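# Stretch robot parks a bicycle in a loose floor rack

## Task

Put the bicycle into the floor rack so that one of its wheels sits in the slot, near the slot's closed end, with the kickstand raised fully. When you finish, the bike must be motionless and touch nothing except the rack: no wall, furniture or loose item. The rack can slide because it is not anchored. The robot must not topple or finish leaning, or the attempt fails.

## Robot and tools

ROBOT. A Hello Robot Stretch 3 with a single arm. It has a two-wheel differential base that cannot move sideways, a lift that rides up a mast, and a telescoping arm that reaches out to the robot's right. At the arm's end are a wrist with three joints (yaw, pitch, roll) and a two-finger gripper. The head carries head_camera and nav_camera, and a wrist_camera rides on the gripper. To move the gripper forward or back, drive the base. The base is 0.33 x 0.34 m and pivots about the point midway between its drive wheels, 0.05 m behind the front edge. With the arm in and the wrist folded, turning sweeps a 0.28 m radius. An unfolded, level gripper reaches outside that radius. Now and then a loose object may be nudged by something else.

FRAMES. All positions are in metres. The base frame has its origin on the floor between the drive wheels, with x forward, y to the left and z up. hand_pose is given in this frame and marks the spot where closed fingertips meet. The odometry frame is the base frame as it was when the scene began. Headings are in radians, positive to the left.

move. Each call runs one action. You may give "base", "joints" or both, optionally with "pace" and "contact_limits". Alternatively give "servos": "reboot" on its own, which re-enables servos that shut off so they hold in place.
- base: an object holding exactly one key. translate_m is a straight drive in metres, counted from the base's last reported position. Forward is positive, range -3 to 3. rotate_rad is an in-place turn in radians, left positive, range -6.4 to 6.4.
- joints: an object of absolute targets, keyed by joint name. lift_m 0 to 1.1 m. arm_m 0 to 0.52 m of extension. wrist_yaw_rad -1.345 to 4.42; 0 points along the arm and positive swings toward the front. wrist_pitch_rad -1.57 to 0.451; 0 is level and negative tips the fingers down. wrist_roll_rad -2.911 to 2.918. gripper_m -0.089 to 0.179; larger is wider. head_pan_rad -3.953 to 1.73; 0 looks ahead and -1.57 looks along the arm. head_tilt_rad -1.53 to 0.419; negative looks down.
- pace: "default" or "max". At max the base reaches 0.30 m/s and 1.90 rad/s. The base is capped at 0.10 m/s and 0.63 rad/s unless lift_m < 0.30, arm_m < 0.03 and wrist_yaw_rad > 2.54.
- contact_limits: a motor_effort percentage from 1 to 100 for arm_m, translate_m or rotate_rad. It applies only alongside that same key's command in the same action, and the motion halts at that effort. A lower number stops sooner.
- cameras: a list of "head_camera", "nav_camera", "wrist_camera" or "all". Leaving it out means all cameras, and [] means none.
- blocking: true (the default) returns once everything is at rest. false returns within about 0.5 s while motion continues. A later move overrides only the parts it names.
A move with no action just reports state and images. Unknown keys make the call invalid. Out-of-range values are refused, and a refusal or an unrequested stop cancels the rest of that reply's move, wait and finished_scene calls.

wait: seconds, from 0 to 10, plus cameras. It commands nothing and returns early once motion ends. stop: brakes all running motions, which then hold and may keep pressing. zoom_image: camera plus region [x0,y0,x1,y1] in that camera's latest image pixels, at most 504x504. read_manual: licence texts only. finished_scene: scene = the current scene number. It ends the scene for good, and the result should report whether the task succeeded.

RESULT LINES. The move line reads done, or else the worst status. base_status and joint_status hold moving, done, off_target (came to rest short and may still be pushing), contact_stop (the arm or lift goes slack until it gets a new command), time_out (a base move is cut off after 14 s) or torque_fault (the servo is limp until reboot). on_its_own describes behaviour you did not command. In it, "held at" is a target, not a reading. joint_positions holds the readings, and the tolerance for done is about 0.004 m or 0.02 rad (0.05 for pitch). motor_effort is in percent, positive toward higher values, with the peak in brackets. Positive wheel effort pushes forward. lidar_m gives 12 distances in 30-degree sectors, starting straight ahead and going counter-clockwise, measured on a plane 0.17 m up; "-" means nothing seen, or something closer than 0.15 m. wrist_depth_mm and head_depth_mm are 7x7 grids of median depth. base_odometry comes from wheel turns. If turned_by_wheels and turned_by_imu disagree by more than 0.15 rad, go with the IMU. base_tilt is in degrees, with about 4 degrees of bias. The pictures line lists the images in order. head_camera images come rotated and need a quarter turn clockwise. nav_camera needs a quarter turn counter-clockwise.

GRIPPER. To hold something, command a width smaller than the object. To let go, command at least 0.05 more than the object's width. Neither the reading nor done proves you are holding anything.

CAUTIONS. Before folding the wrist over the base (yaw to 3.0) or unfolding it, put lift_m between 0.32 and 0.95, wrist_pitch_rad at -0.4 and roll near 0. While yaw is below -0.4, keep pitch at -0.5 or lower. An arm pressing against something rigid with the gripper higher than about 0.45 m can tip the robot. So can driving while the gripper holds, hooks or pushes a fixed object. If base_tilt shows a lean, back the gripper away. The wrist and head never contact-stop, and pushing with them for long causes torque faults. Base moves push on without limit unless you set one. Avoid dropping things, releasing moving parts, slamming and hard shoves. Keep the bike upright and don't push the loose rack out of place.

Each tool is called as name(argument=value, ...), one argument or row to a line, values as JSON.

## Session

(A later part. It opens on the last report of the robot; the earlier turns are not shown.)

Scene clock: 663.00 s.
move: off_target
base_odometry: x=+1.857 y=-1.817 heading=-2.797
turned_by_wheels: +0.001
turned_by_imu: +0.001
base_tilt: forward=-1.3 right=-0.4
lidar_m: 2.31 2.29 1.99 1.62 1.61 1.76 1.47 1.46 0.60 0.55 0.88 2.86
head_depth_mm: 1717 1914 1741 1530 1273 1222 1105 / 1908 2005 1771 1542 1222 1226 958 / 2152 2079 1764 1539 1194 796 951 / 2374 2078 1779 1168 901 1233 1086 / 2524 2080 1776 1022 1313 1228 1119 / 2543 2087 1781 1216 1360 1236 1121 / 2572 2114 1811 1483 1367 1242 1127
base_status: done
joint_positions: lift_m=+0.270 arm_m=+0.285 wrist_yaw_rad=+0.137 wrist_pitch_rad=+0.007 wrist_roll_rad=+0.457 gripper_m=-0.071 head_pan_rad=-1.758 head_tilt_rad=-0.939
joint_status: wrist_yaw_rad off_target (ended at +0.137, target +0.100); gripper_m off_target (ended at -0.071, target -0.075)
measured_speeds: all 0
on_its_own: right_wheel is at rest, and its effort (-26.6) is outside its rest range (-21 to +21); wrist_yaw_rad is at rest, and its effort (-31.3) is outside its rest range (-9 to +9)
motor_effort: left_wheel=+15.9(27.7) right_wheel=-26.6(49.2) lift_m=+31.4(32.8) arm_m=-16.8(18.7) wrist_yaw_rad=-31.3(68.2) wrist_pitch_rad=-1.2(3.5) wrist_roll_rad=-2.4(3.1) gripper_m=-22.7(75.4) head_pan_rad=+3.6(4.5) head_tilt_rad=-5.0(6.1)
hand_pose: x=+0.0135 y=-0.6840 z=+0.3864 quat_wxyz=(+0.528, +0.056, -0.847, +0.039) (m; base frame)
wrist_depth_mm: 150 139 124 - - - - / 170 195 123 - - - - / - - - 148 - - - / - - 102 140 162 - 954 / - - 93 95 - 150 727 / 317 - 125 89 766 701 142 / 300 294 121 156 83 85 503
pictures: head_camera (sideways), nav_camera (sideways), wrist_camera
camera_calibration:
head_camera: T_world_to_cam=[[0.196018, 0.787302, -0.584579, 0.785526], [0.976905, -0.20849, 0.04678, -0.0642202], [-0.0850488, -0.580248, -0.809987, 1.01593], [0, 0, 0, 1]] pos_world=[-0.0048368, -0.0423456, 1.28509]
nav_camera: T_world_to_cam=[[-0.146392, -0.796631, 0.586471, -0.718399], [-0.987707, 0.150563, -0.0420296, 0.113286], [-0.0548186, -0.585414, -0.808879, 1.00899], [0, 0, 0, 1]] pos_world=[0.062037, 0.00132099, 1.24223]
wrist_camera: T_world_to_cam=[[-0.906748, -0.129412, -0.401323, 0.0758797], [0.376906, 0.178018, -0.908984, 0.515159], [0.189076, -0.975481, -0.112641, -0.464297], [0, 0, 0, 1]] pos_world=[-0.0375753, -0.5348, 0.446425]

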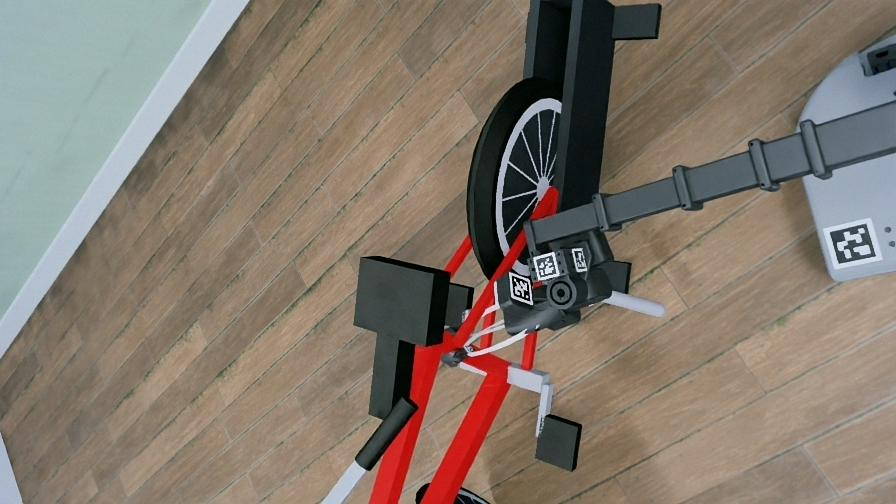

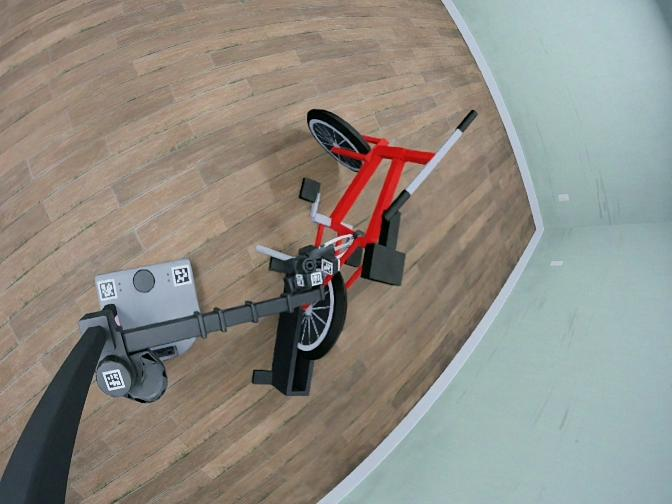

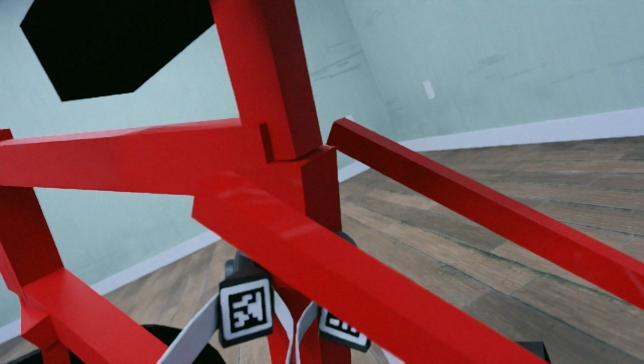

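move(
  joints={"gripper_m": 0.1, "wrist_yaw_rad": 0.1},
  cameras=[],
)

move(
  joints={"arm_m": 0.05, "wrist_yaw_rad": 0.0},
  cameras=[],
)

move(
  base={"rotate_rad": -0.45},
  cameras=[],
)

move(
  base={"translate_m": 0.3},
)

zoom_image(
  camera="head_camera",
  region=[400, 0, 800, 400],
)

Scene clock: 675.07 s.
move: off_target
base_odometry: x=+1.857 y=-1.817 heading=-2.798
turned_by_wheels: -0.001
turned_by_imu: -0.001
base_tilt: forward=-1.3 right=-0.4
lidar_m: 2.31 2.29 1.99 1.62 1.60 1.75 1.47 1.46 0.60 0.55 0.89 2.85
head_depth_mm: 1711 1912 1750 1525 1273 1220 1110 / 1904 2010 1747 1540 1218 1224 962 / 2158 2072 1763 1543 1217 796 950 / 2366 2075 1771 1133 899 1230 1089 / 2527 2097 1784 1033 1313 1230 1115 / 2555 2113 1798 1200 1337 1236 1120 / 2570 2126 1793 1482 1360 1242 1128
base_status: not commanded
joint_positions: lift_m=+0.270 arm_m=+0.285 wrist_yaw_rad=+0.158 wrist_pitch_rad=-0.023 wrist_roll_rad=+0.455 gripper_m=+0.100 head_pan_rad=-1.758 head_tilt_rad=-0.939
joint_status: wrist_yaw_rad off_target (ended at +0.158, target +0.100); the others done
measured_speeds: all 0
on_its_own: wrist_yaw_rad is held at +0.154, not at your +0.100, by its stall guard, which is not easing now
motor_effort: left_wheel=+4.1(9.4) right_wheel=-4.4(14.3) lift_m=+33.8(34.7) arm_m=+11.5(14.5) wrist_yaw_rad=-3.8(10.0) wrist_pitch_rad=+4.3(4.4) wrist_roll_rad=-1.8(2.8) gripper_m=+0.3(81.2) head_pan_rad=+3.7(4.5) head_tilt_rad=-4.6(5.5)
hand_pose: x=+0.0187 y=-0.6824 z=+0.3787 quat_wxyz=(+0.529, +0.073, -0.845, +0.032) (m; base frame)
wrist_depth_mm: - 159 165 - - - - / - - - 136 - - - / - - - 139 174 - - / 317 - 103 103 - 158 894 / 333 - - 98 93 805 146 / 327 122 - 163 89 88 576 / - 118 838 177 603 82 81
pictures: none
No camera images: "cameras" was empty.

Scene clock: 678.03 s.
move: done
base_odometry: x=+1.857 y=-1.817 heading=-2.798
turned_by_wheels: +0.000
turned_by_imu: +0.000
base_tilt: forward=-1.3 right=-0.5
lidar_m: 2.31 2.29 2.00 1.61 1.61 1.76 1.47 1.46 0.59 0.55 0.89 2.85
head_depth_mm: 1725 1920 1752 1540 1274 1215 1103 / 1906 2031 1767 1538 1226 1224 946 / 2157 2068 1782 1543 1254 1222 763 / 2385 2084 1779 1148 1237 829 977 / 2541 2112 1778 1029 1357 1238 1117 / 2567 2114 1788 1208 1353 1239 1124 / 2578 2126 1803 1487 1366 1246 1127
base_status: not commanded
joint_positions: lift_m=+0.270 arm_m=+0.050 wrist_yaw_rad=+0.002 wrist_pitch_rad=-0.024 wrist_roll_rad=+0.457 gripper_m=+0.100 head_pan_rad=-1.758 head_tilt_rad=-0.939
joint_status: all done
measured_speeds: all 0
motor_effort: left_wheel=+2.9(15.1) right_wheel=-3.1(23.8) lift_m=+35.3(35.6) arm_m=-14.7(22.3) wrist_yaw_rad=-2.5(48.4) wrist_pitch_rad=+4.4(13.3) wrist_roll_rad=-2.3(9.1) gripper_m=+0.2(4.4) head_pan_rad=+3.9(4.5) head_tilt_rad=-4.8(5.7)
hand_pose: x=-0.0211 y=-0.4506 z=+0.3784 quat_wxyz=(+0.529, +0.007, -0.849, -0.010) (m; base frame)
wrist_depth_mm: 491 - 276 307 - - - / - - 344 - - - - / - - 390 - - 282 250 / - - - 371 337 281 259 / - 514 - - 302 294 272 / - 122 460 493 143 286 281 / 474 116 654 431 324 119 275
pictures: none
No camera images: "cameras" was empty.

Scene clock: 679.87 s.
move: done
base_odometry: x=+1.857 y=-1.817 heading=+3.035
turned_by_wheels: -0.450
turned_by_imu: -0.441
base_tilt: forward=-1.3 right=-0.5
lidar_m: 2.70 2.30 2.28 1.89 1.61 1.60 1.72 1.46 1.46 0.60 0.55 0.89
head_depth_mm: 1361 1567 1708 1533 1363 1223 1110 / 1435 1658 1765 1541 1370 1224 945 / 1512 1768 1768 1548 1319 1233 762 / 1601 1876 1782 1549 1278 827 977 / 1688 1968 1777 1554 1204 1238 1121 / 1804 2053 1806 1561 1159 1225 1124 / 1926 2113 1800 1508 1323 1243 1128
base_status: done
joint_positions: lift_m=+0.270 arm_m=+0.050 wrist_yaw_rad=+0.002 wrist_pitch_rad=-0.024 wrist_roll_rad=+0.457 gripper_m=+0.100 head_pan_rad=-1.758 head_tilt_rad=-0.939
joint_status: not commanded
measured_speeds: all 0
motor_effort: left_wheel=+4.3(8.4) right_wheel=-4.7(8.2) lift_m=+35.8(36.3) arm_m=-14.8(16.2) wrist_yaw_rad=-1.1(2.5) wrist_pitch_rad=+4.5(4.7) wrist_roll_rad=-2.7(2.8) gripper_m=+0.1(1.1) head_pan_rad=+3.2(4.1) head_tilt_rad=-4.3(5.5)
hand_pose: x=-0.0211 y=-0.4506 z=+0.3784 quat_wxyz=(+0.529, +0.007, -0.849, -0.010) (m; base frame)
wrist_depth_mm: - - - - - - - / - - - - - - - / 322 - - - - - - / - - - - - - 899 / - - 315 313 890 844 700 / - 122 310 316 143 408 401 / 281 118 318 326 130 117 -
pictures: none
No camera images: "cameras" was empty.

Scene clock: 684.00 s.
move: done
base_odometry: x=+1.559 y=-1.785 heading=+3.035
turned_by_wheels: +0.000
turned_by_imu: +0.002
base_tilt: forward=-1.3 right=-0.5
lidar_m: 2.46 2.09 2.08 2.15 1.82 1.82 1.96 1.67 0.61 0.52 0.66 0.64
head_depth_mm: 1554 1790 1747 1529 1352 1219 1105 / 1639 1884 1764 1318 1319 1223 945 / 1719 1966 1765 1193 1303 1226 764 / 1821 2037 1776 1096 1236 826 978 / 1931 2088 1788 970 1315 1236 1118 / 2061 2114 1792 976 1320 1219 1126 / 2205 2110 1805 1483 1365 1243 1126
base_status: done
joint_positions: lift_m=+0.270 arm_m=+0.050 wrist_yaw_rad=+0.002 wrist_pitch_rad=-0.024 wrist_roll_rad=+0.457 gripper_m=+0.100 head_pan_rad=-1.758 head_tilt_rad=-0.939
joint_status: not commanded
measured_speeds: all 0
motor_effort: left_wheel=+2.5(8.5) right_wheel=+0.1(4.1) lift_m=+35.3(36.4) arm_m=-14.6(16.2) wrist_yaw_rad=-1.9(2.7) wrist_pitch_rad=+4.5(4.8) wrist_roll_rad=-2.5(2.9) gripper_m=+0.2(1.3) head_pan_rad=+4.3(4.3) head_tilt_rad=-4.7(5.8)
hand_pose: x=-0.0211 y=-0.4506 z=+0.3784 quat_wxyz=(+0.529, +0.007, -0.849, -0.010) (m; base frame)
wrist_depth_mm: - - 268 291 - - - / - 272 287 - - - - / - - - - - 305 297 / - - - 355 356 301 302 / - - - - 321 307 313 / - 122 - 469 143 314 301 / 310 119 836 386 130 119 299
pictures: head_camera (sideways), nav_camera (sideways), wrist_camera
camera_calibration:
head_camera: T_world_to_cam=[[0.196018, 0.787302, -0.584579, 0.785526], [0.976905, -0.208489, 0.04678, -0.0642202], [-0.0850484, -0.580248, -0.809987, 1.01593], [0, 0, 0, 1]] pos_world=[-0.00483677, -0.0423456, 1.28509]
nav_camera: T_world_to_cam=[[-0.146392, -0.796631, 0.586471, -0.718399], [-0.987707, 0.150562, -0.0420296, 0.113286], [-0.0548183, -0.585414, -0.808879, 1.00899], [0, 0, 0, 1]] pos_world=[0.062037, 0.00132102, 1.24223]
wrist_camera: T_world_to_cam=[[-0.915957, 0.00652004, -0.401224, 0.132552], [0.397378, 0.153795, -0.904676, 0.467287], [0.0558079, -0.988081, -0.143461, -0.227801], [0, 0, 0, 1]] pos_world=[-0.0515647, -0.297817, 0.443246]

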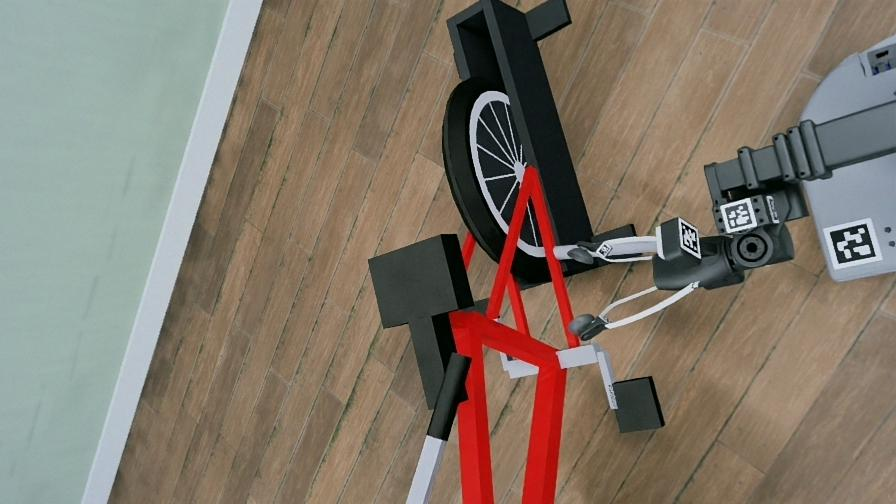

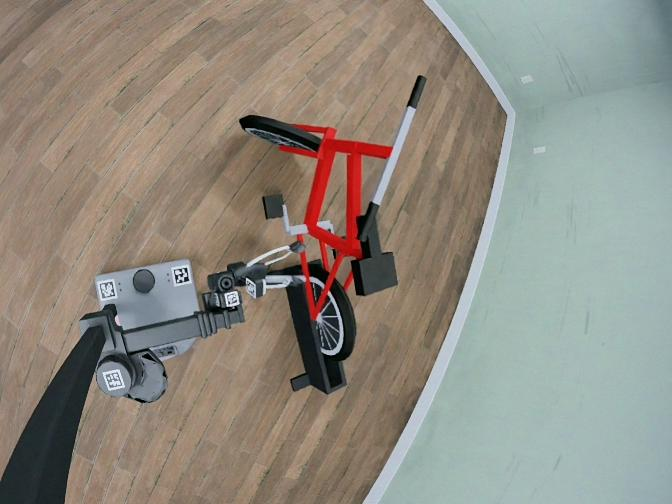

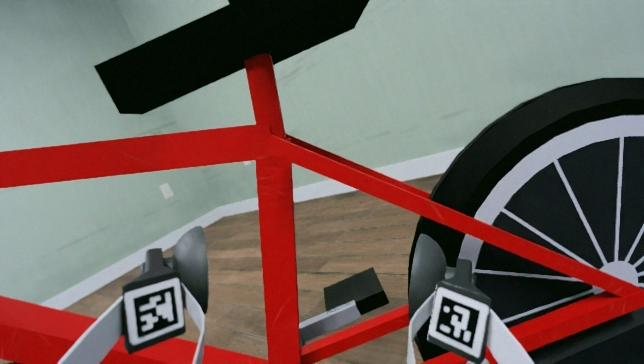

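Scaled by 1.260 from the camera's 896x504 image, which has a finer 1280x720 frame.

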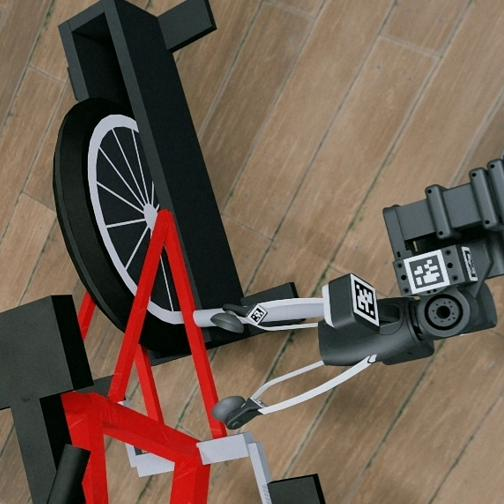

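move(
  joints={"arm_m": 0.0, "wrist_yaw_rad": 1.2, "wrist_roll_rad": 0.0, "head_pan_rad": -1.45, "head_tilt_rad": -1.05},
)

zoom_image(
  camera="head_camera",
  region=[450, 0, 800, 350],
)

Scene clock: 692.80 s.
move: done
base_odometry: x=+1.559 y=-1.785 heading=+3.035
turned_by_wheels: +0.000
turned_by_imu: +0.000
base_tilt: forward=-1.3 right=-0.5
lidar_m: 2.46 2.09 2.09 2.14 1.83 1.82 1.97 1.67 0.61 0.52 0.66 0.64
head_depth_mm: 1836 1813 1601 1150 1297 1191 1085 / 1970 1815 1614 1158 1298 1181 683 / 2069 1826 988 1187 1288 796 968 / 2110 1829 1621 1228 1314 1026 997 / 2123 1841 1596 1413 1297 1189 1108 / 2140 1849 926 1398 1323 1198 1117 / 2136 1856 1638 1105 1315 1213 1114
base_status: not commanded
joint_positions: lift_m=+0.270 arm_m=+0.000 wrist_yaw_rad=+1.197 wrist_pitch_rad=-0.024 wrist_roll_rad=+0.006 gripper_m=+0.100 head_pan_rad=-1.458 head_tilt_rad=-1.037
joint_status: all done
measured_speeds: all 0
motor_effort: left_wheel=+2.6(3.5) right_wheel=+0.0(0.3) lift_m=+34.6(35.6) arm_m=-14.5(20.4) wrist_yaw_rad=+1.8(4.7) wrist_pitch_rad=+4.5(4.7) wrist_roll_rad=-2.3(3.3) gripper_m=+0.3(0.9) head_pan_rad=+4.5(6.9) head_tilt_rad=-6.2(7.4)
hand_pose: x=+0.2166 y=-0.2383 z=+0.3785 quat_wxyz=(+0.588, +0.407, -0.581, +0.390) (m; base frame)
wrist_depth_mm: - - - - - - - / - - - - - - - / - - - - - - - / - - - - - - 369 / - - - - 435 426 348 / 865 122 860 926 142 - 951 / 674 119 688 685 123 116 752
pictures: head_camera (sideways), nav_camera (sideways), wrist_camera
camera_calibration:
head_camera: T_world_to_cam=[[-0.0508366, 0.862815, -0.502958, 0.680701], [0.995442, 0.0844625, 0.0442792, -0.0610718], [0.0806858, -0.498414, -0.863176, 1.08406], [0, 0, 0, 1]] pos_world=[0.00793001, -0.0418512, 1.2808]
nav_camera: T_world_to_cam=[[0.101028, -0.857277, 0.504845, -0.613572], [-0.98866, -0.14318, -0.0452871, 0.117527], [0.111107, -0.494545, -0.862021, 1.07706], [0, 0, 0, 1]] pos_world=[0.0585132, 0.0234795, 1.24353]
wrist_camera: T_world_to_cam=[[-0.362069, -0.931363, 0.0383155, -0.160967], [-0.158433, 0.0209807, -0.987147, 0.460242], [0.918588, -0.363486, -0.155155, -0.0649053], [0, 0, 0, 1]] pos_world=[0.0742573, -0.183168, 0.450423]

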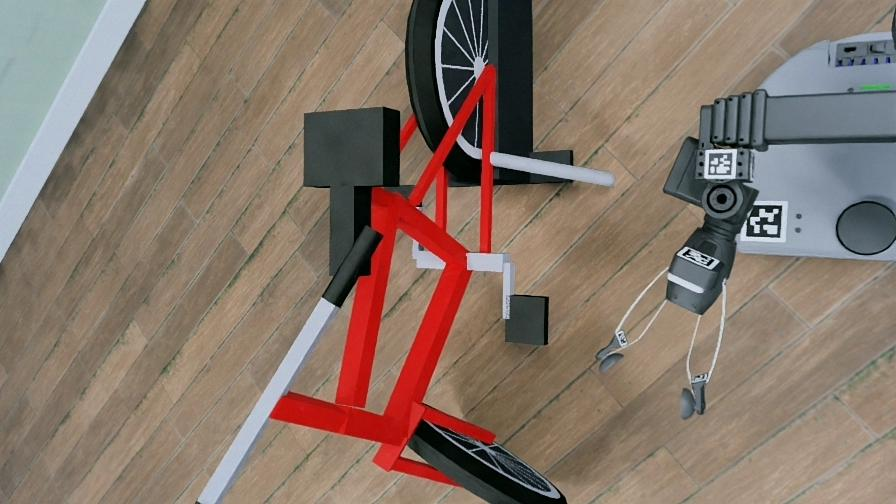

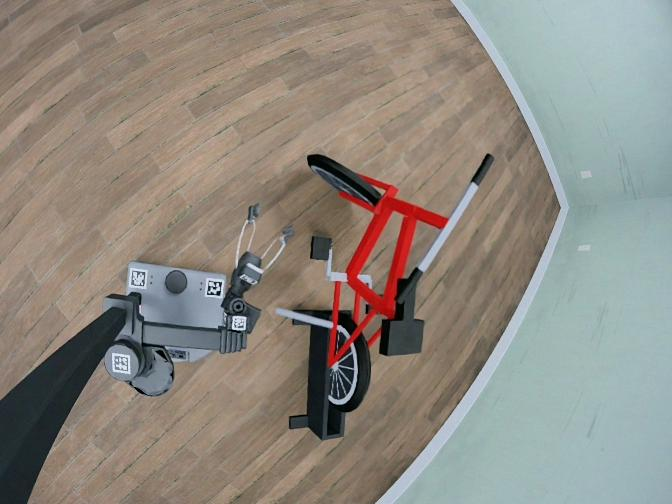

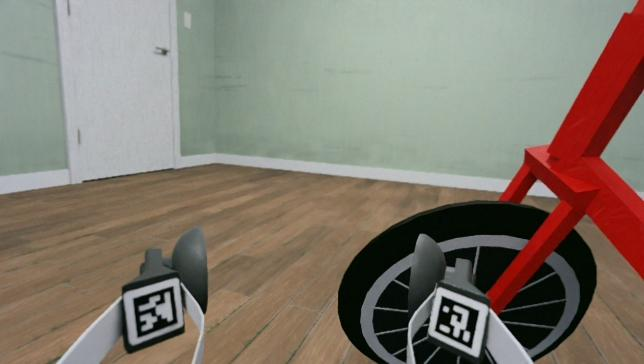

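Scaled by 1.440 from the camera's 896x504 image, which has a finer 1280x720 frame.

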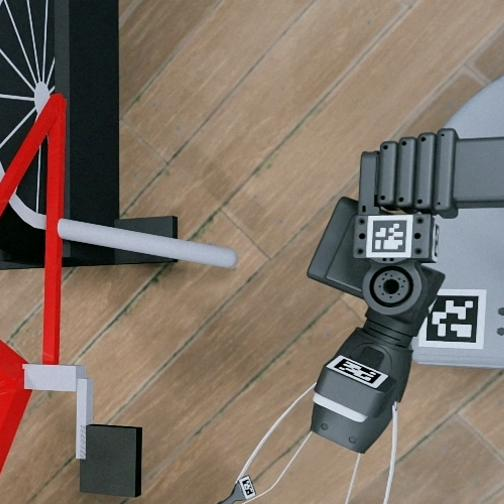

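move(
  joints={"wrist_yaw_rad": 0.0, "gripper_m": -0.05},
  base={"translate_m": 0.065},
  cameras=[],
)

move(
  joints={"arm_m": 0.06, "wrist_pitch_rad": -0.2, "lift_m": 0.14},
)

zoom_image(
  camera="head_camera",
  region=[450, 0, 800, 350],
)

Scene clock: 719.77 s.
move: done
base_odometry: x=+1.494 y=-1.778 heading=+3.035
turned_by_wheels: +0.000
turned_by_imu: +0.001
base_tilt: forward=-1.3 right=-0.5
lidar_m: 2.41 2.05 2.04 2.20 1.88 1.87 2.02 1.71 0.54 0.61 0.60 0.59
head_depth_mm: 1886 1818 1598 1148 1293 1194 1085 / 2005 1824 918 1156 1285 1179 683 / 2088 1824 1616 1181 1294 758 960 / 2115 1837 1598 1408 1294 1189 1000 / 2118 1834 956 1418 1316 1207 1110 / 2137 1847 1604 1106 1325 1209 1116 / 2139 1814 1649 1463 1294 1212 1121
base_status: done
joint_positions: lift_m=+0.270 arm_m=+0.000 wrist_yaw_rad=+0.002 wrist_pitch_rad=-0.024 wrist_roll_rad=+0.005 gripper_m=-0.049 head_pan_rad=-1.458 head_tilt_rad=-1.037
joint_status: all done
measured_speeds: all 0
motor_effort: left_wheel=+3.8(8.3) right_wheel=+0.9(3.6) lift_m=+34.5(35.3) arm_m=-11.1(13.5) wrist_yaw_rad=-2.1(5.3) wrist_pitch_rad=+4.3(4.6) wrist_roll_rad=-1.8(2.5) gripper_m=-14.6(91.6) head_pan_rad=+4.0(4.7) head_tilt_rad=-6.3(6.7)
hand_pose: x=-0.0209 y=-0.4006 z=+0.3785 quat_wxyz=(+0.705, +0.009, -0.709, -0.008) (m; base frame)
wrist_depth_mm: 314 - - - 277 279 - / 320 - - - 372 - - / - - - - - - - / 337 - - - - - - / 403 357 - 360 - 363 360 / 434 836 358 127 390 366 371 / 468 694 122 124 377 382 377
pictures: none
No camera images: "cameras" was empty.

Scene clock: 721.77 s.
move: done
base_odometry: x=+1.494 y=-1.778 heading=+3.035
turned_by_wheels: +0.000
turned_by_imu: +0.000
base_tilt: forward=-1.4 right=-0.4
lidar_m: 2.40 2.05 2.04 2.20 1.87 1.87 2.02 1.71 0.54 0.61 0.59 0.59
head_depth_mm: 1883 1811 1603 1148 1287 1193 1086 / 1997 1834 918 1156 1296 1181 941 / 2082 1825 1614 1185 1314 927 955 / 2110 1834 1611 1408 1298 1201 995 / 2127 1828 951 1418 1320 1203 1111 / 2114 1841 1613 1111 1322 1207 1114 / 2139 1823 1643 1463 1290 1212 1117
base_status: not commanded
joint_positions: lift_m=+0.140 arm_m=+0.060 wrist_yaw_rad=+0.002 wrist_pitch_rad=-0.216 wrist_roll_rad=+0.005 gripper_m=-0.049 head_pan_rad=-1.458 head_tilt_rad=-1.037
joint_status: all done
measured_speeds: all 0
motor_effort: left_wheel=+3.7(4.3) right_wheel=+0.9(1.1) lift_m=+17.1(31.3) arm_m=+14.6(23.1) wrist_yaw_rad=-1.4(2.6) wrist_pitch_rad=+3.0(4.3) wrist_roll_rad=-1.8(2.3) gripper_m=-14.2(15.2) head_pan_rad=+3.9(4.4) head_tilt_rad=-5.8(6.8)
hand_pose: x=-0.0211 y=-0.4501 z=+0.2002 quat_wxyz=(+0.701, +0.077, -0.704, -0.076) (m; base frame)
wrist_depth_mm: 341 259 - 260 - 274 250 / - 268 - 275 - 271 260 / 409 - 284 390 409 279 278 / 411 767 231 349 277 288 290 / 171 193 517 595 401 256 312 / 398 427 428 127 413 228 - / 358 373 119 124 114 211 -
pictures: head_camera (sideways), nav_camera (sideways), wrist_camera
camera_calibration:
head_camera: T_world_to_cam=[[-0.0510984, 0.862844, -0.502881, 0.680603], [0.995418, 0.0847548, 0.0442768, -0.0610685], [0.0808255, -0.498314, -0.863221, 1.08411], [0, 0, 0, 1]] pos_world=[0.00794225, -0.0418488, 1.2808]
nav_camera: T_world_to_cam=[[0.101288, -0.857292, 0.504769, -0.613474], [-0.988618, -0.14347, -0.0452899, 0.117531], [0.111246, -0.494436, -0.862066, 1.07711], [0, 0, 0, 1]] pos_world=[0.0585057, 0.0235002, 1.24353]
wrist_camera: T_world_to_cam=[[-0.999234, -0.0116472, 0.0373605, -0.0367258], [-0.0390925, 0.340986, -0.939255, 0.387957], [-0.00179973, -0.939996, -0.341181, -0.192878], [0, 0, 0, 1]] pos_world=[-0.0218786, -0.31402, 0.299957]

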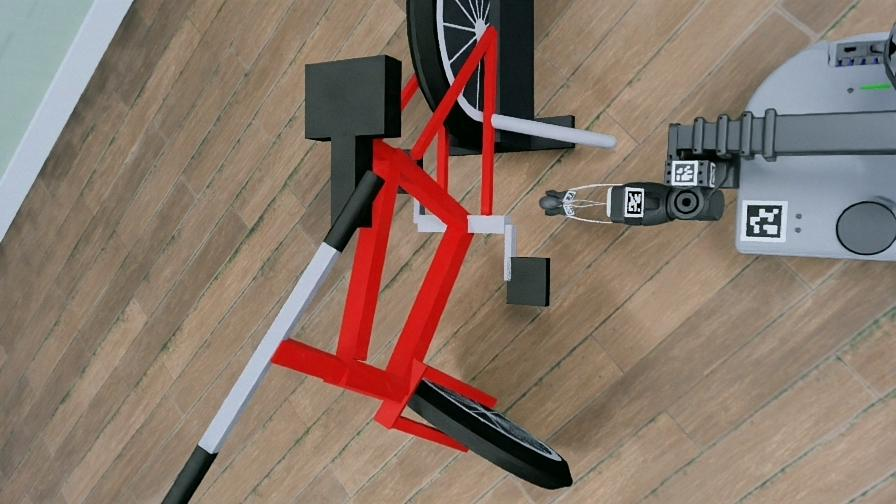

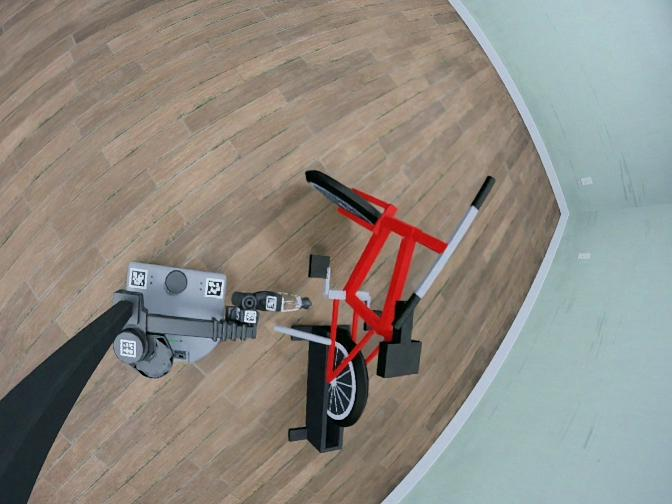

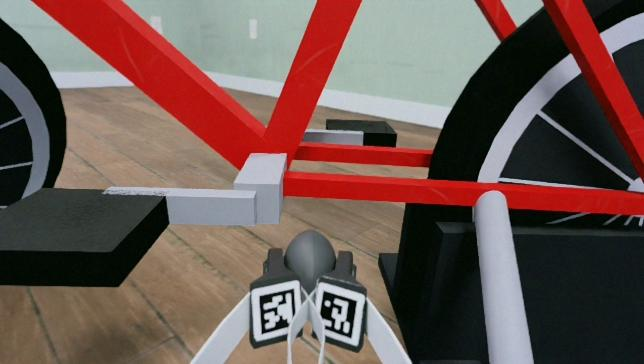

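Scaled by 1.440 from the camera's 896x504 image, which has a finer 1280x720 frame.

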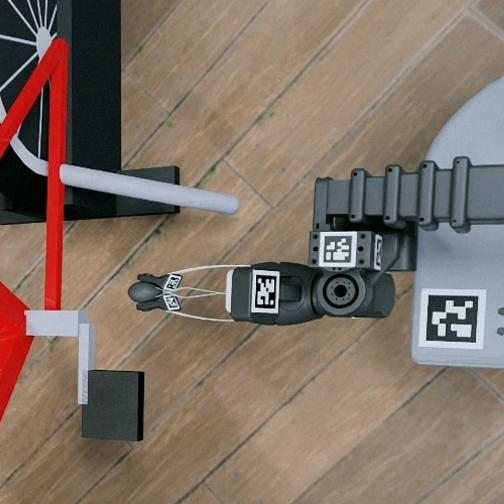

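move(
  joints={"arm_m": 0.075, "lift_m": 0.05},
)

Scene clock: 726.43 s.
move: done
base_odometry: x=+1.494 y=-1.778 heading=+3.035
turned_by_wheels: +0.000
turned_by_imu: +0.000
base_tilt: forward=-1.3 right=-0.5
lidar_m: 2.41 2.05 2.04 2.20 1.87 1.87 2.01 1.71 0.54 0.61 0.59 0.59
head_depth_mm: 1899 1805 1598 1145 1293 1187 1085 / 2004 1826 920 1153 1285 1198 954 / 2092 1826 1621 1182 1295 1014 956 / 2105 1835 1590 1409 1300 1202 995 / 2114 1836 953 1412 1314 1205 1109 / 2119 1839 1608 1106 1328 1207 1114 / 2148 1818 1634 1467 1297 1215 1115
base_status: not commanded
joint_positions: lift_m=+0.050 arm_m=+0.075 wrist_yaw_rad=+0.002 wrist_pitch_rad=-0.217 wrist_roll_rad=+0.005 gripper_m=-0.049 head_pan_rad=-1.458 head_tilt_rad=-1.037
joint_status: all done
measured_speeds: all 0
motor_effort: left_wheel=+3.9(4.1) right_wheel=+0.8(1.1) lift_m=+16.5(22.2) arm_m=+15.1(23.2) wrist_yaw_rad=-0.6(2.2) wrist_pitch_rad=+3.1(3.3) wrist_roll_rad=-1.9(2.2) gripper_m=-14.9(15.3) head_pan_rad=+4.2(4.8) head_tilt_rad=-5.7(6.6)
hand_pose: x=-0.0211 y=-0.4650 z=+0.1101 quat_wxyz=(+0.701, +0.077, -0.704, -0.076) (m; base frame)
wrist_depth_mm: - - 236 - - 244 239 / 129 176 186 221 275 225 246 / 724 821 875 942 775 239 249 / 512 529 549 570 356 244 180 / 382 389 400 411 372 - 159 / 302 308 299 127 326 - 147 / 251 256 120 124 258 - 137
pictures: head_camera (sideways), nav_camera (sideways), wrist_camera
camera_calibration:
head_camera: T_world_to_cam=[[-0.0510994, 0.862852, -0.502868, 0.680586], [0.995418, 0.0847542, 0.0442763, -0.0610679], [0.0808241, -0.498301, -0.863229, 1.08412], [0, 0, 0, 1]] pos_world=[0.00794222, -0.0418485, 1.2808]
nav_camera: T_world_to_cam=[[0.101289, -0.8573, 0.504756, -0.613457], [-0.988618, -0.14347, -0.0452904, 0.117531], [0.111244, -0.494423, -0.862073, 1.07712], [0, 0, 0, 1]] pos_world=[0.0585056, 0.0235011, 1.24353]
wrist_camera: T_world_to_cam=[[-0.999234, -0.0116188, 0.0373574, -0.0335315], [-0.0390793, 0.341286, -0.939147, 0.308591], [-0.00183779, -0.939888, -0.341479, -0.237601], [0, 0, 0, 1]] pos_world=[-0.021883, -0.329026, 0.209929]

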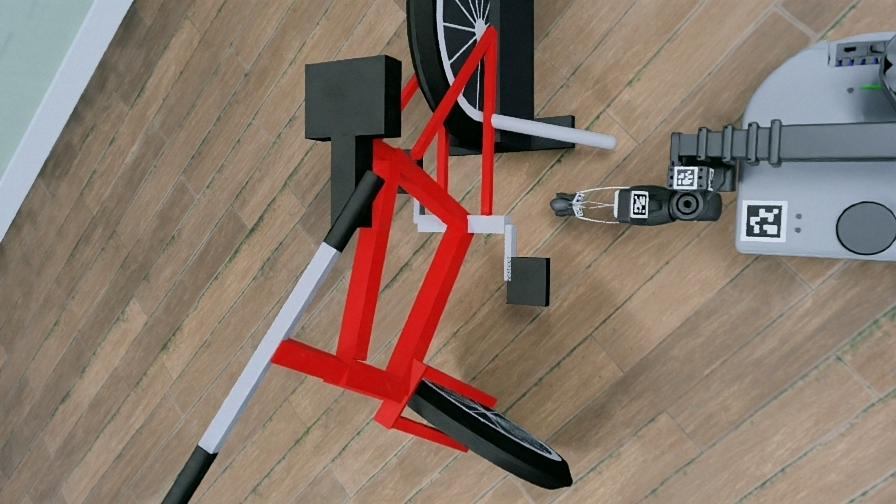

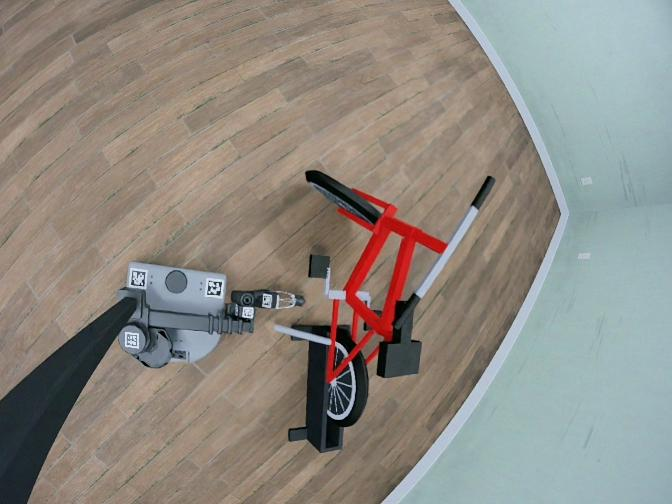

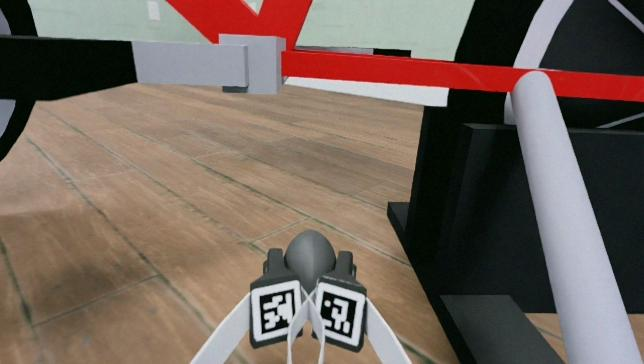

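move(
  base={"translate_m": -0.1},
  contact_limits={"translate_m": 30},
)

Scene clock: 730.80 s.
move: done
base_odometry: x=+1.594 y=-1.789 heading=+3.036
turned_by_wheels: +0.000
turned_by_imu: +0.000
base_tilt: forward=-1.3 right=-0.5
lidar_m: 2.49 2.12 2.11 2.12 1.80 1.80 1.93 1.64 0.61 0.61 0.69 0.67
head_depth_mm: 1819 1821 1603 1157 1303 1199 1085 / 1955 1817 1612 1144 1303 1190 953 / 2040 1838 922 1188 1291 1013 957 / 2109 1828 1623 1195 1317 1202 994 / 2120 1843 1620 1422 1301 1204 1108 / 2126 1858 1551 1417 1324 1211 1114 / 2149 1867 1590 1104 1313 1212 1114
base_status: done
joint_positions: lift_m=+0.050 arm_m=+0.075 wrist_yaw_rad=+0.017 wrist_pitch_rad=-0.217 wrist_roll_rad=+0.005 gripper_m=-0.049 head_pan_rad=-1.458 head_tilt_rad=-1.037
joint_status: not commanded
measured_speeds: all 0
on_its_own: wrist_yaw_rad is at rest, and its effort (-14.9) is outside its rest range (-9 to +9)
motor_effort: left_wheel=+4.1(5.5) right_wheel=-11.2(11.5) lift_m=+17.3(17.9) arm_m=+11.7(13.9) wrist_yaw_rad=-14.9(16.1) wrist_pitch_rad=+2.9(3.4) wrist_roll_rad=-1.8(2.3) gripper_m=-14.9(15.4) head_pan_rad=+3.7(4.5) head_tilt_rad=-6.5(6.6)
contact_limits: translate_m 30 (maximum 100)
hand_pose: x=-0.0172 y=-0.4650 z=+0.1101 quat_wxyz=(+0.702, +0.083, -0.704, -0.071) (m; base frame)
wrist_depth_mm: 237 239 - - 237 238 233 / - - - 222 223 245 227 / 792 846 883 803 237 244 248 / 518 535 549 489 176 250 250 / 382 388 403 157 156 - - / 303 307 297 127 - - - / 251 255 119 122 257 270 275
pictures: head_camera (sideways), nav_camera (sideways), wrist_camera
camera_calibration:
head_camera: T_world_to_cam=[[-0.0511021, 0.862853, -0.502864, 0.680581], [0.995417, 0.084757, 0.0442762, -0.0610678], [0.0808252, -0.498297, -0.863231, 1.08413], [0, 0, 0, 1]] pos_world=[0.00794234, -0.0418484, 1.2808]
nav_camera: T_world_to_cam=[[0.101291, -0.857301, 0.504752, -0.613452], [-0.988617, -0.143472, -0.0452905, 0.117531], [0.111246, -0.494419, -0.862075, 1.07713], [0, 0, 0, 1]] pos_world=[0.0585055, 0.0235015, 1.24353]
wrist_camera: T_world_to_cam=[[-0.998926, -0.0274025, 0.0373506, -0.0369953], [-0.0444617, 0.340795, -0.939086, 0.308353], [0.0130044, -0.939738, -0.341648, -0.23722], [0, 0, 0, 1]] pos_world=[-0.0201608, -0.329024, 0.209906]

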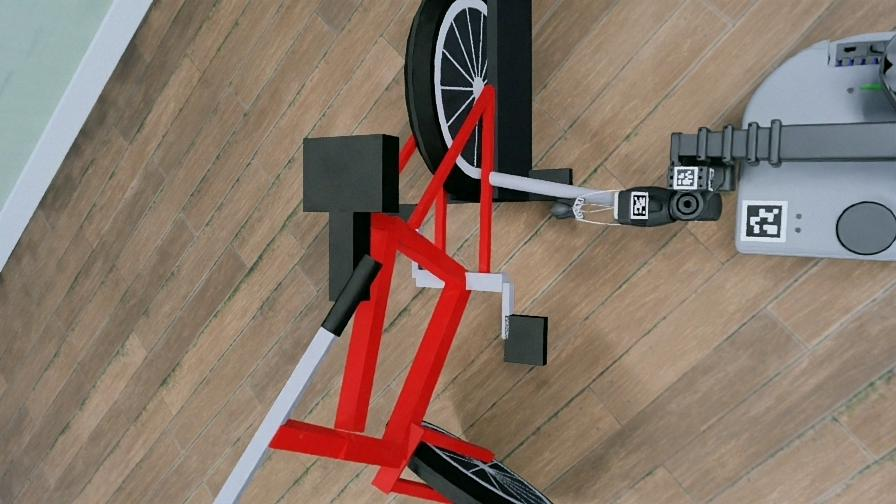

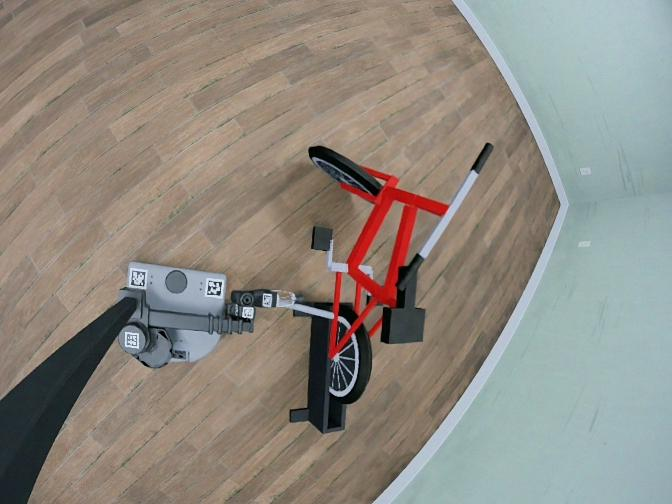

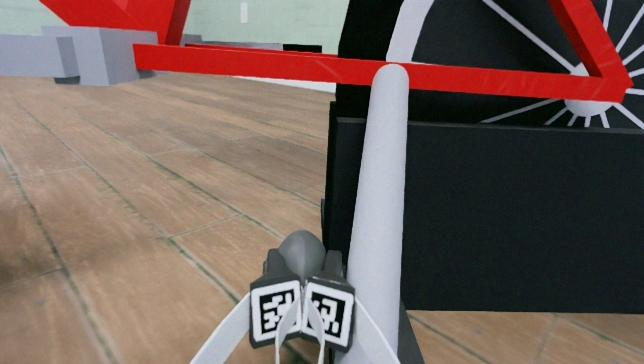

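move(
  base={"translate_m": -0.07},
  joints={"lift_m": 0.06},
  contact_limits={"translate_m": 40},
)

Scene clock: 735.07 s.
move: done
base_odometry: x=+1.663 y=-1.796 heading=+3.036
turned_by_wheels: +0.001
turned_by_imu: +0.001
base_tilt: forward=-1.3 right=-0.4
lidar_m: 2.54 2.16 2.16 2.06 1.75 1.75 1.88 1.59 0.62 0.61 0.75 0.73
head_depth_mm: 1772 1813 1599 1240 1309 1194 1084 / 1913 1830 1606 1171 1309 1197 944 / 2031 1828 1586 1187 1289 1012 955 / 2099 1833 938 1274 1317 1197 997 / 2118 1834 988 1398 1317 1205 1112 / 2135 1849 1555 1417 1308 1209 1117 / 2144 1858 964 1314 1327 1216 1114
base_status: done
joint_positions: lift_m=+0.060 arm_m=+0.075 wrist_yaw_rad=+0.107 wrist_pitch_rad=-0.217 wrist_roll_rad=+0.004 gripper_m=-0.050 head_pan_rad=-1.458 head_tilt_rad=-1.037
joint_status: all done
measured_speeds: all 0
on_its_own: wrist_yaw_rad is held at +0.066, not at your +0.000, by its stall guard, which is still easing
motor_effort: left_wheel=+8.3(10.7) right_wheel=-15.9(28.2) lift_m=+27.6(38.3) arm_m=+7.7(9.7) wrist_yaw_rad=-35.0(52.2) wrist_pitch_rad=+3.1(6.1) wrist_roll_rad=-1.5(2.2) gripper_m=-14.4(15.4) head_pan_rad=+3.9(4.6) head_tilt_rad=-6.2(6.8)
contact_limits: translate_m 40 (maximum 100)
hand_pose: x=+0.0046 y=-0.4636 z=+0.1200 quat_wxyz=(+0.705, +0.114, -0.699, -0.040) (m; base frame)
wrist_depth_mm: 270 271 - 251 240 230 229 / 220 247 325 253 244 228 237 / 828 880 934 210 260 252 248 / 542 558 572 185 247 245 240 / 402 406 421 163 - - 251 / 316 322 313 128 146 - - / 263 268 117 120 262 275 277
pictures: head_camera (sideways), nav_camera (sideways), wrist_camera
camera_calibration:
head_camera: T_world_to_cam=[[-0.0512018, 0.862949, -0.502691, 0.680356], [0.99541, 0.08485, 0.0442706, -0.0610604], [0.0808566, -0.498116, -0.863332, 1.08426], [0, 0, 0, 1]] pos_world=[0.00794614, -0.041844, 1.28079]
nav_camera: T_world_to_cam=[[0.101391, -0.857392, 0.504579, -0.613227], [-0.988604, -0.143564, -0.0452968, 0.117539], [0.111277, -0.494236, -0.862177, 1.07726], [0, 0, 0, 1]] pos_world=[0.0585017, 0.0235185, 1.24353]
wrist_camera: T_world_to_cam=[[-0.992412, -0.116724, 0.038645, -0.0571025], [-0.0760513, 0.335764, -0.938871, 0.315949], [0.0966128, -0.934686, -0.342093, -0.230805], [0, 0, 0, 1]] pos_world=[-0.0103422, -0.32848, 0.219885]

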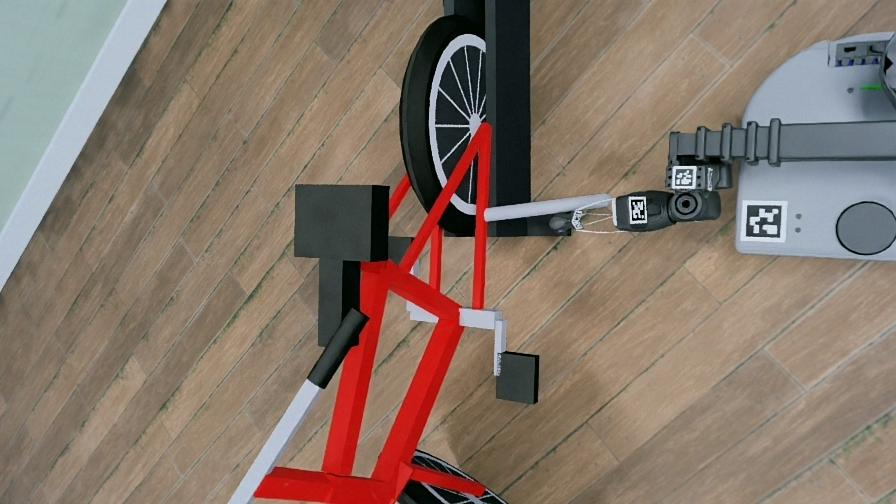

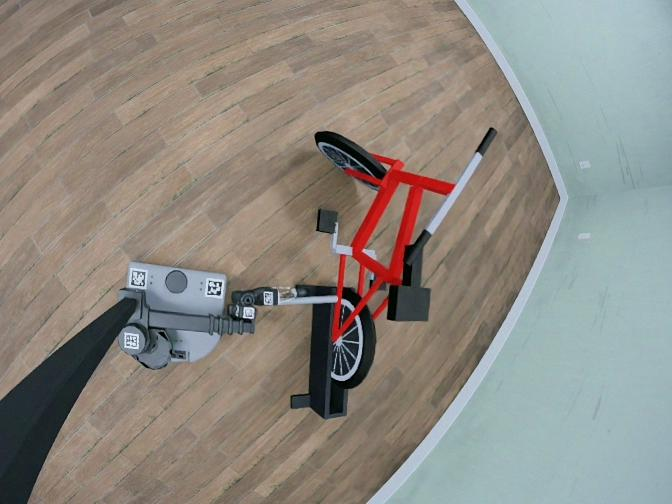

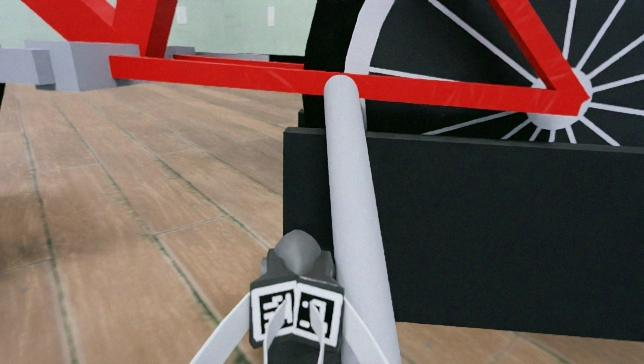

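move(
  base={"translate_m": -0.06},
  joints={"lift_m": 0.08, "wrist_yaw_rad": 0.1},
  contact_limits={"translate_m": 45},
)

Scene clock: 740.07 s.
move: done
base_odometry: x=+1.723 y=-1.803 heading=+3.036
turned_by_wheels: +0.000
turned_by_imu: +0.000
base_tilt: forward=-1.4 right=-0.4
lidar_m: 2.60 2.20 2.20 2.01 1.70 1.71 1.83 1.55 0.62 0.52 0.79 0.77
head_depth_mm: 1712 1798 1607 1298 1301 1193 1085 / 1870 1820 1604 1173 1309 1178 942 / 2006 1826 1609 1174 1314 966 955 / 2093 1828 939 1188 1301 1202 1002 / 2106 1842 1616 1205 1317 1206 1110 / 2137 1840 1630 1439 1308 1209 1115 / 2139 1861 1558 1420 1326 1212 1114
base_status: done
joint_positions: lift_m=+0.080 arm_m=+0.075 wrist_yaw_rad=+0.102 wrist_pitch_rad=-0.215 wrist_roll_rad=+0.005 gripper_m=-0.049 head_pan_rad=-1.458 head_tilt_rad=-1.038
joint_status: all done
measured_speeds: all 0
motor_effort: left_wheel=-0.8(8.2) right_wheel=-4.0(28.7) lift_m=+35.2(37.0) arm_m=+4.0(5.5) wrist_yaw_rad=-2.0(62.6) wrist_pitch_rad=+2.8(6.5) wrist_roll_rad=-1.9(2.0) gripper_m=-14.0(15.0) head_pan_rad=+3.8(4.5) head_tilt_rad=-5.9(6.4)
contact_limits: translate_m 45 (maximum 100)
hand_pose: x=+0.0035 y=-0.4639 z=+0.1405 quat_wxyz=(+0.705, +0.112, -0.700, -0.041) (m; base frame)
wrist_depth_mm: 270 - 254 241 233 232 228 / 271 328 263 254 246 245 240 / 886 856 238 242 246 256 252 / 596 612 203 - 252 250 250 / 439 422 191 150 - - - / 346 172 286 126 - - - / 296 155 119 124 283 293 -
pictures: head_camera (sideways), nav_camera (sideways), wrist_camera
camera_calibration:
head_camera: T_world_to_cam=[[-0.0512898, 0.86328, -0.502112, 0.679603], [0.995408, 0.0848783, 0.0442519, -0.0610361], [0.0808203, -0.497537, -0.86367, 1.0847], [0, 0, 0, 1]] pos_world=[0.00794697, -0.0418298, 1.28076]
nav_camera: T_world_to_cam=[[0.101478, -0.857721, 0.504, -0.612474], [-0.988599, -0.143592, -0.0453177, 0.117567], [0.11124, -0.493655, -0.862514, 1.0777], [0, 0, 0, 1]] pos_world=[0.058496, 0.0235604, 1.24354]
wrist_camera: T_world_to_cam=[[-0.993014, -0.111759, 0.0378609, -0.0566436], [-0.0734427, 0.334243, -0.939621, 0.334585], [0.0923563, -0.935837, -0.340116, -0.22475], [0, 0, 0, 1]] pos_world=[-0.0109179, -0.328493, 0.240087]

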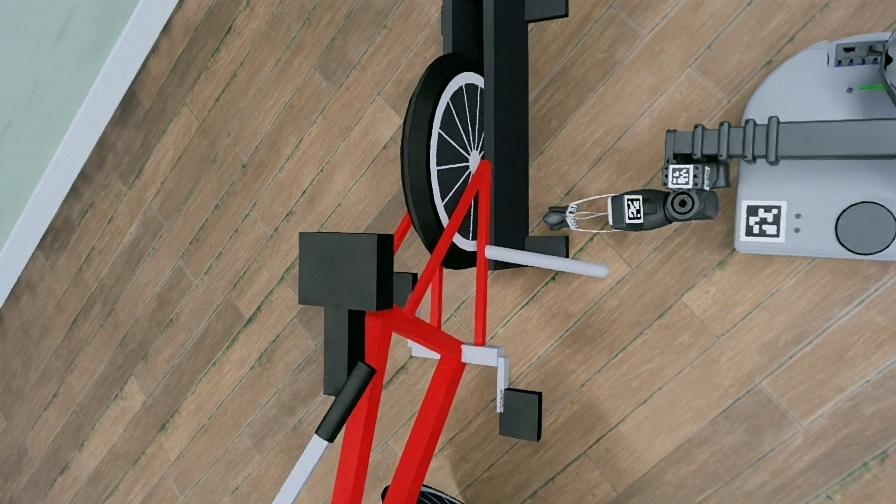

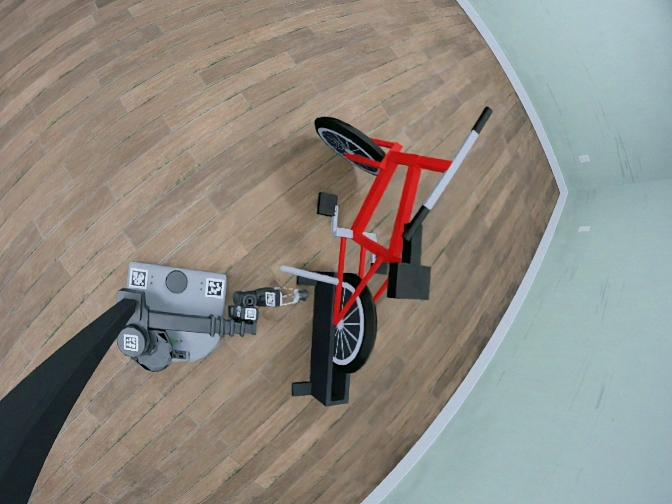

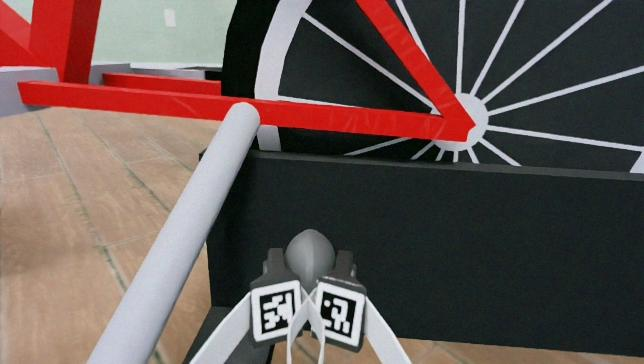

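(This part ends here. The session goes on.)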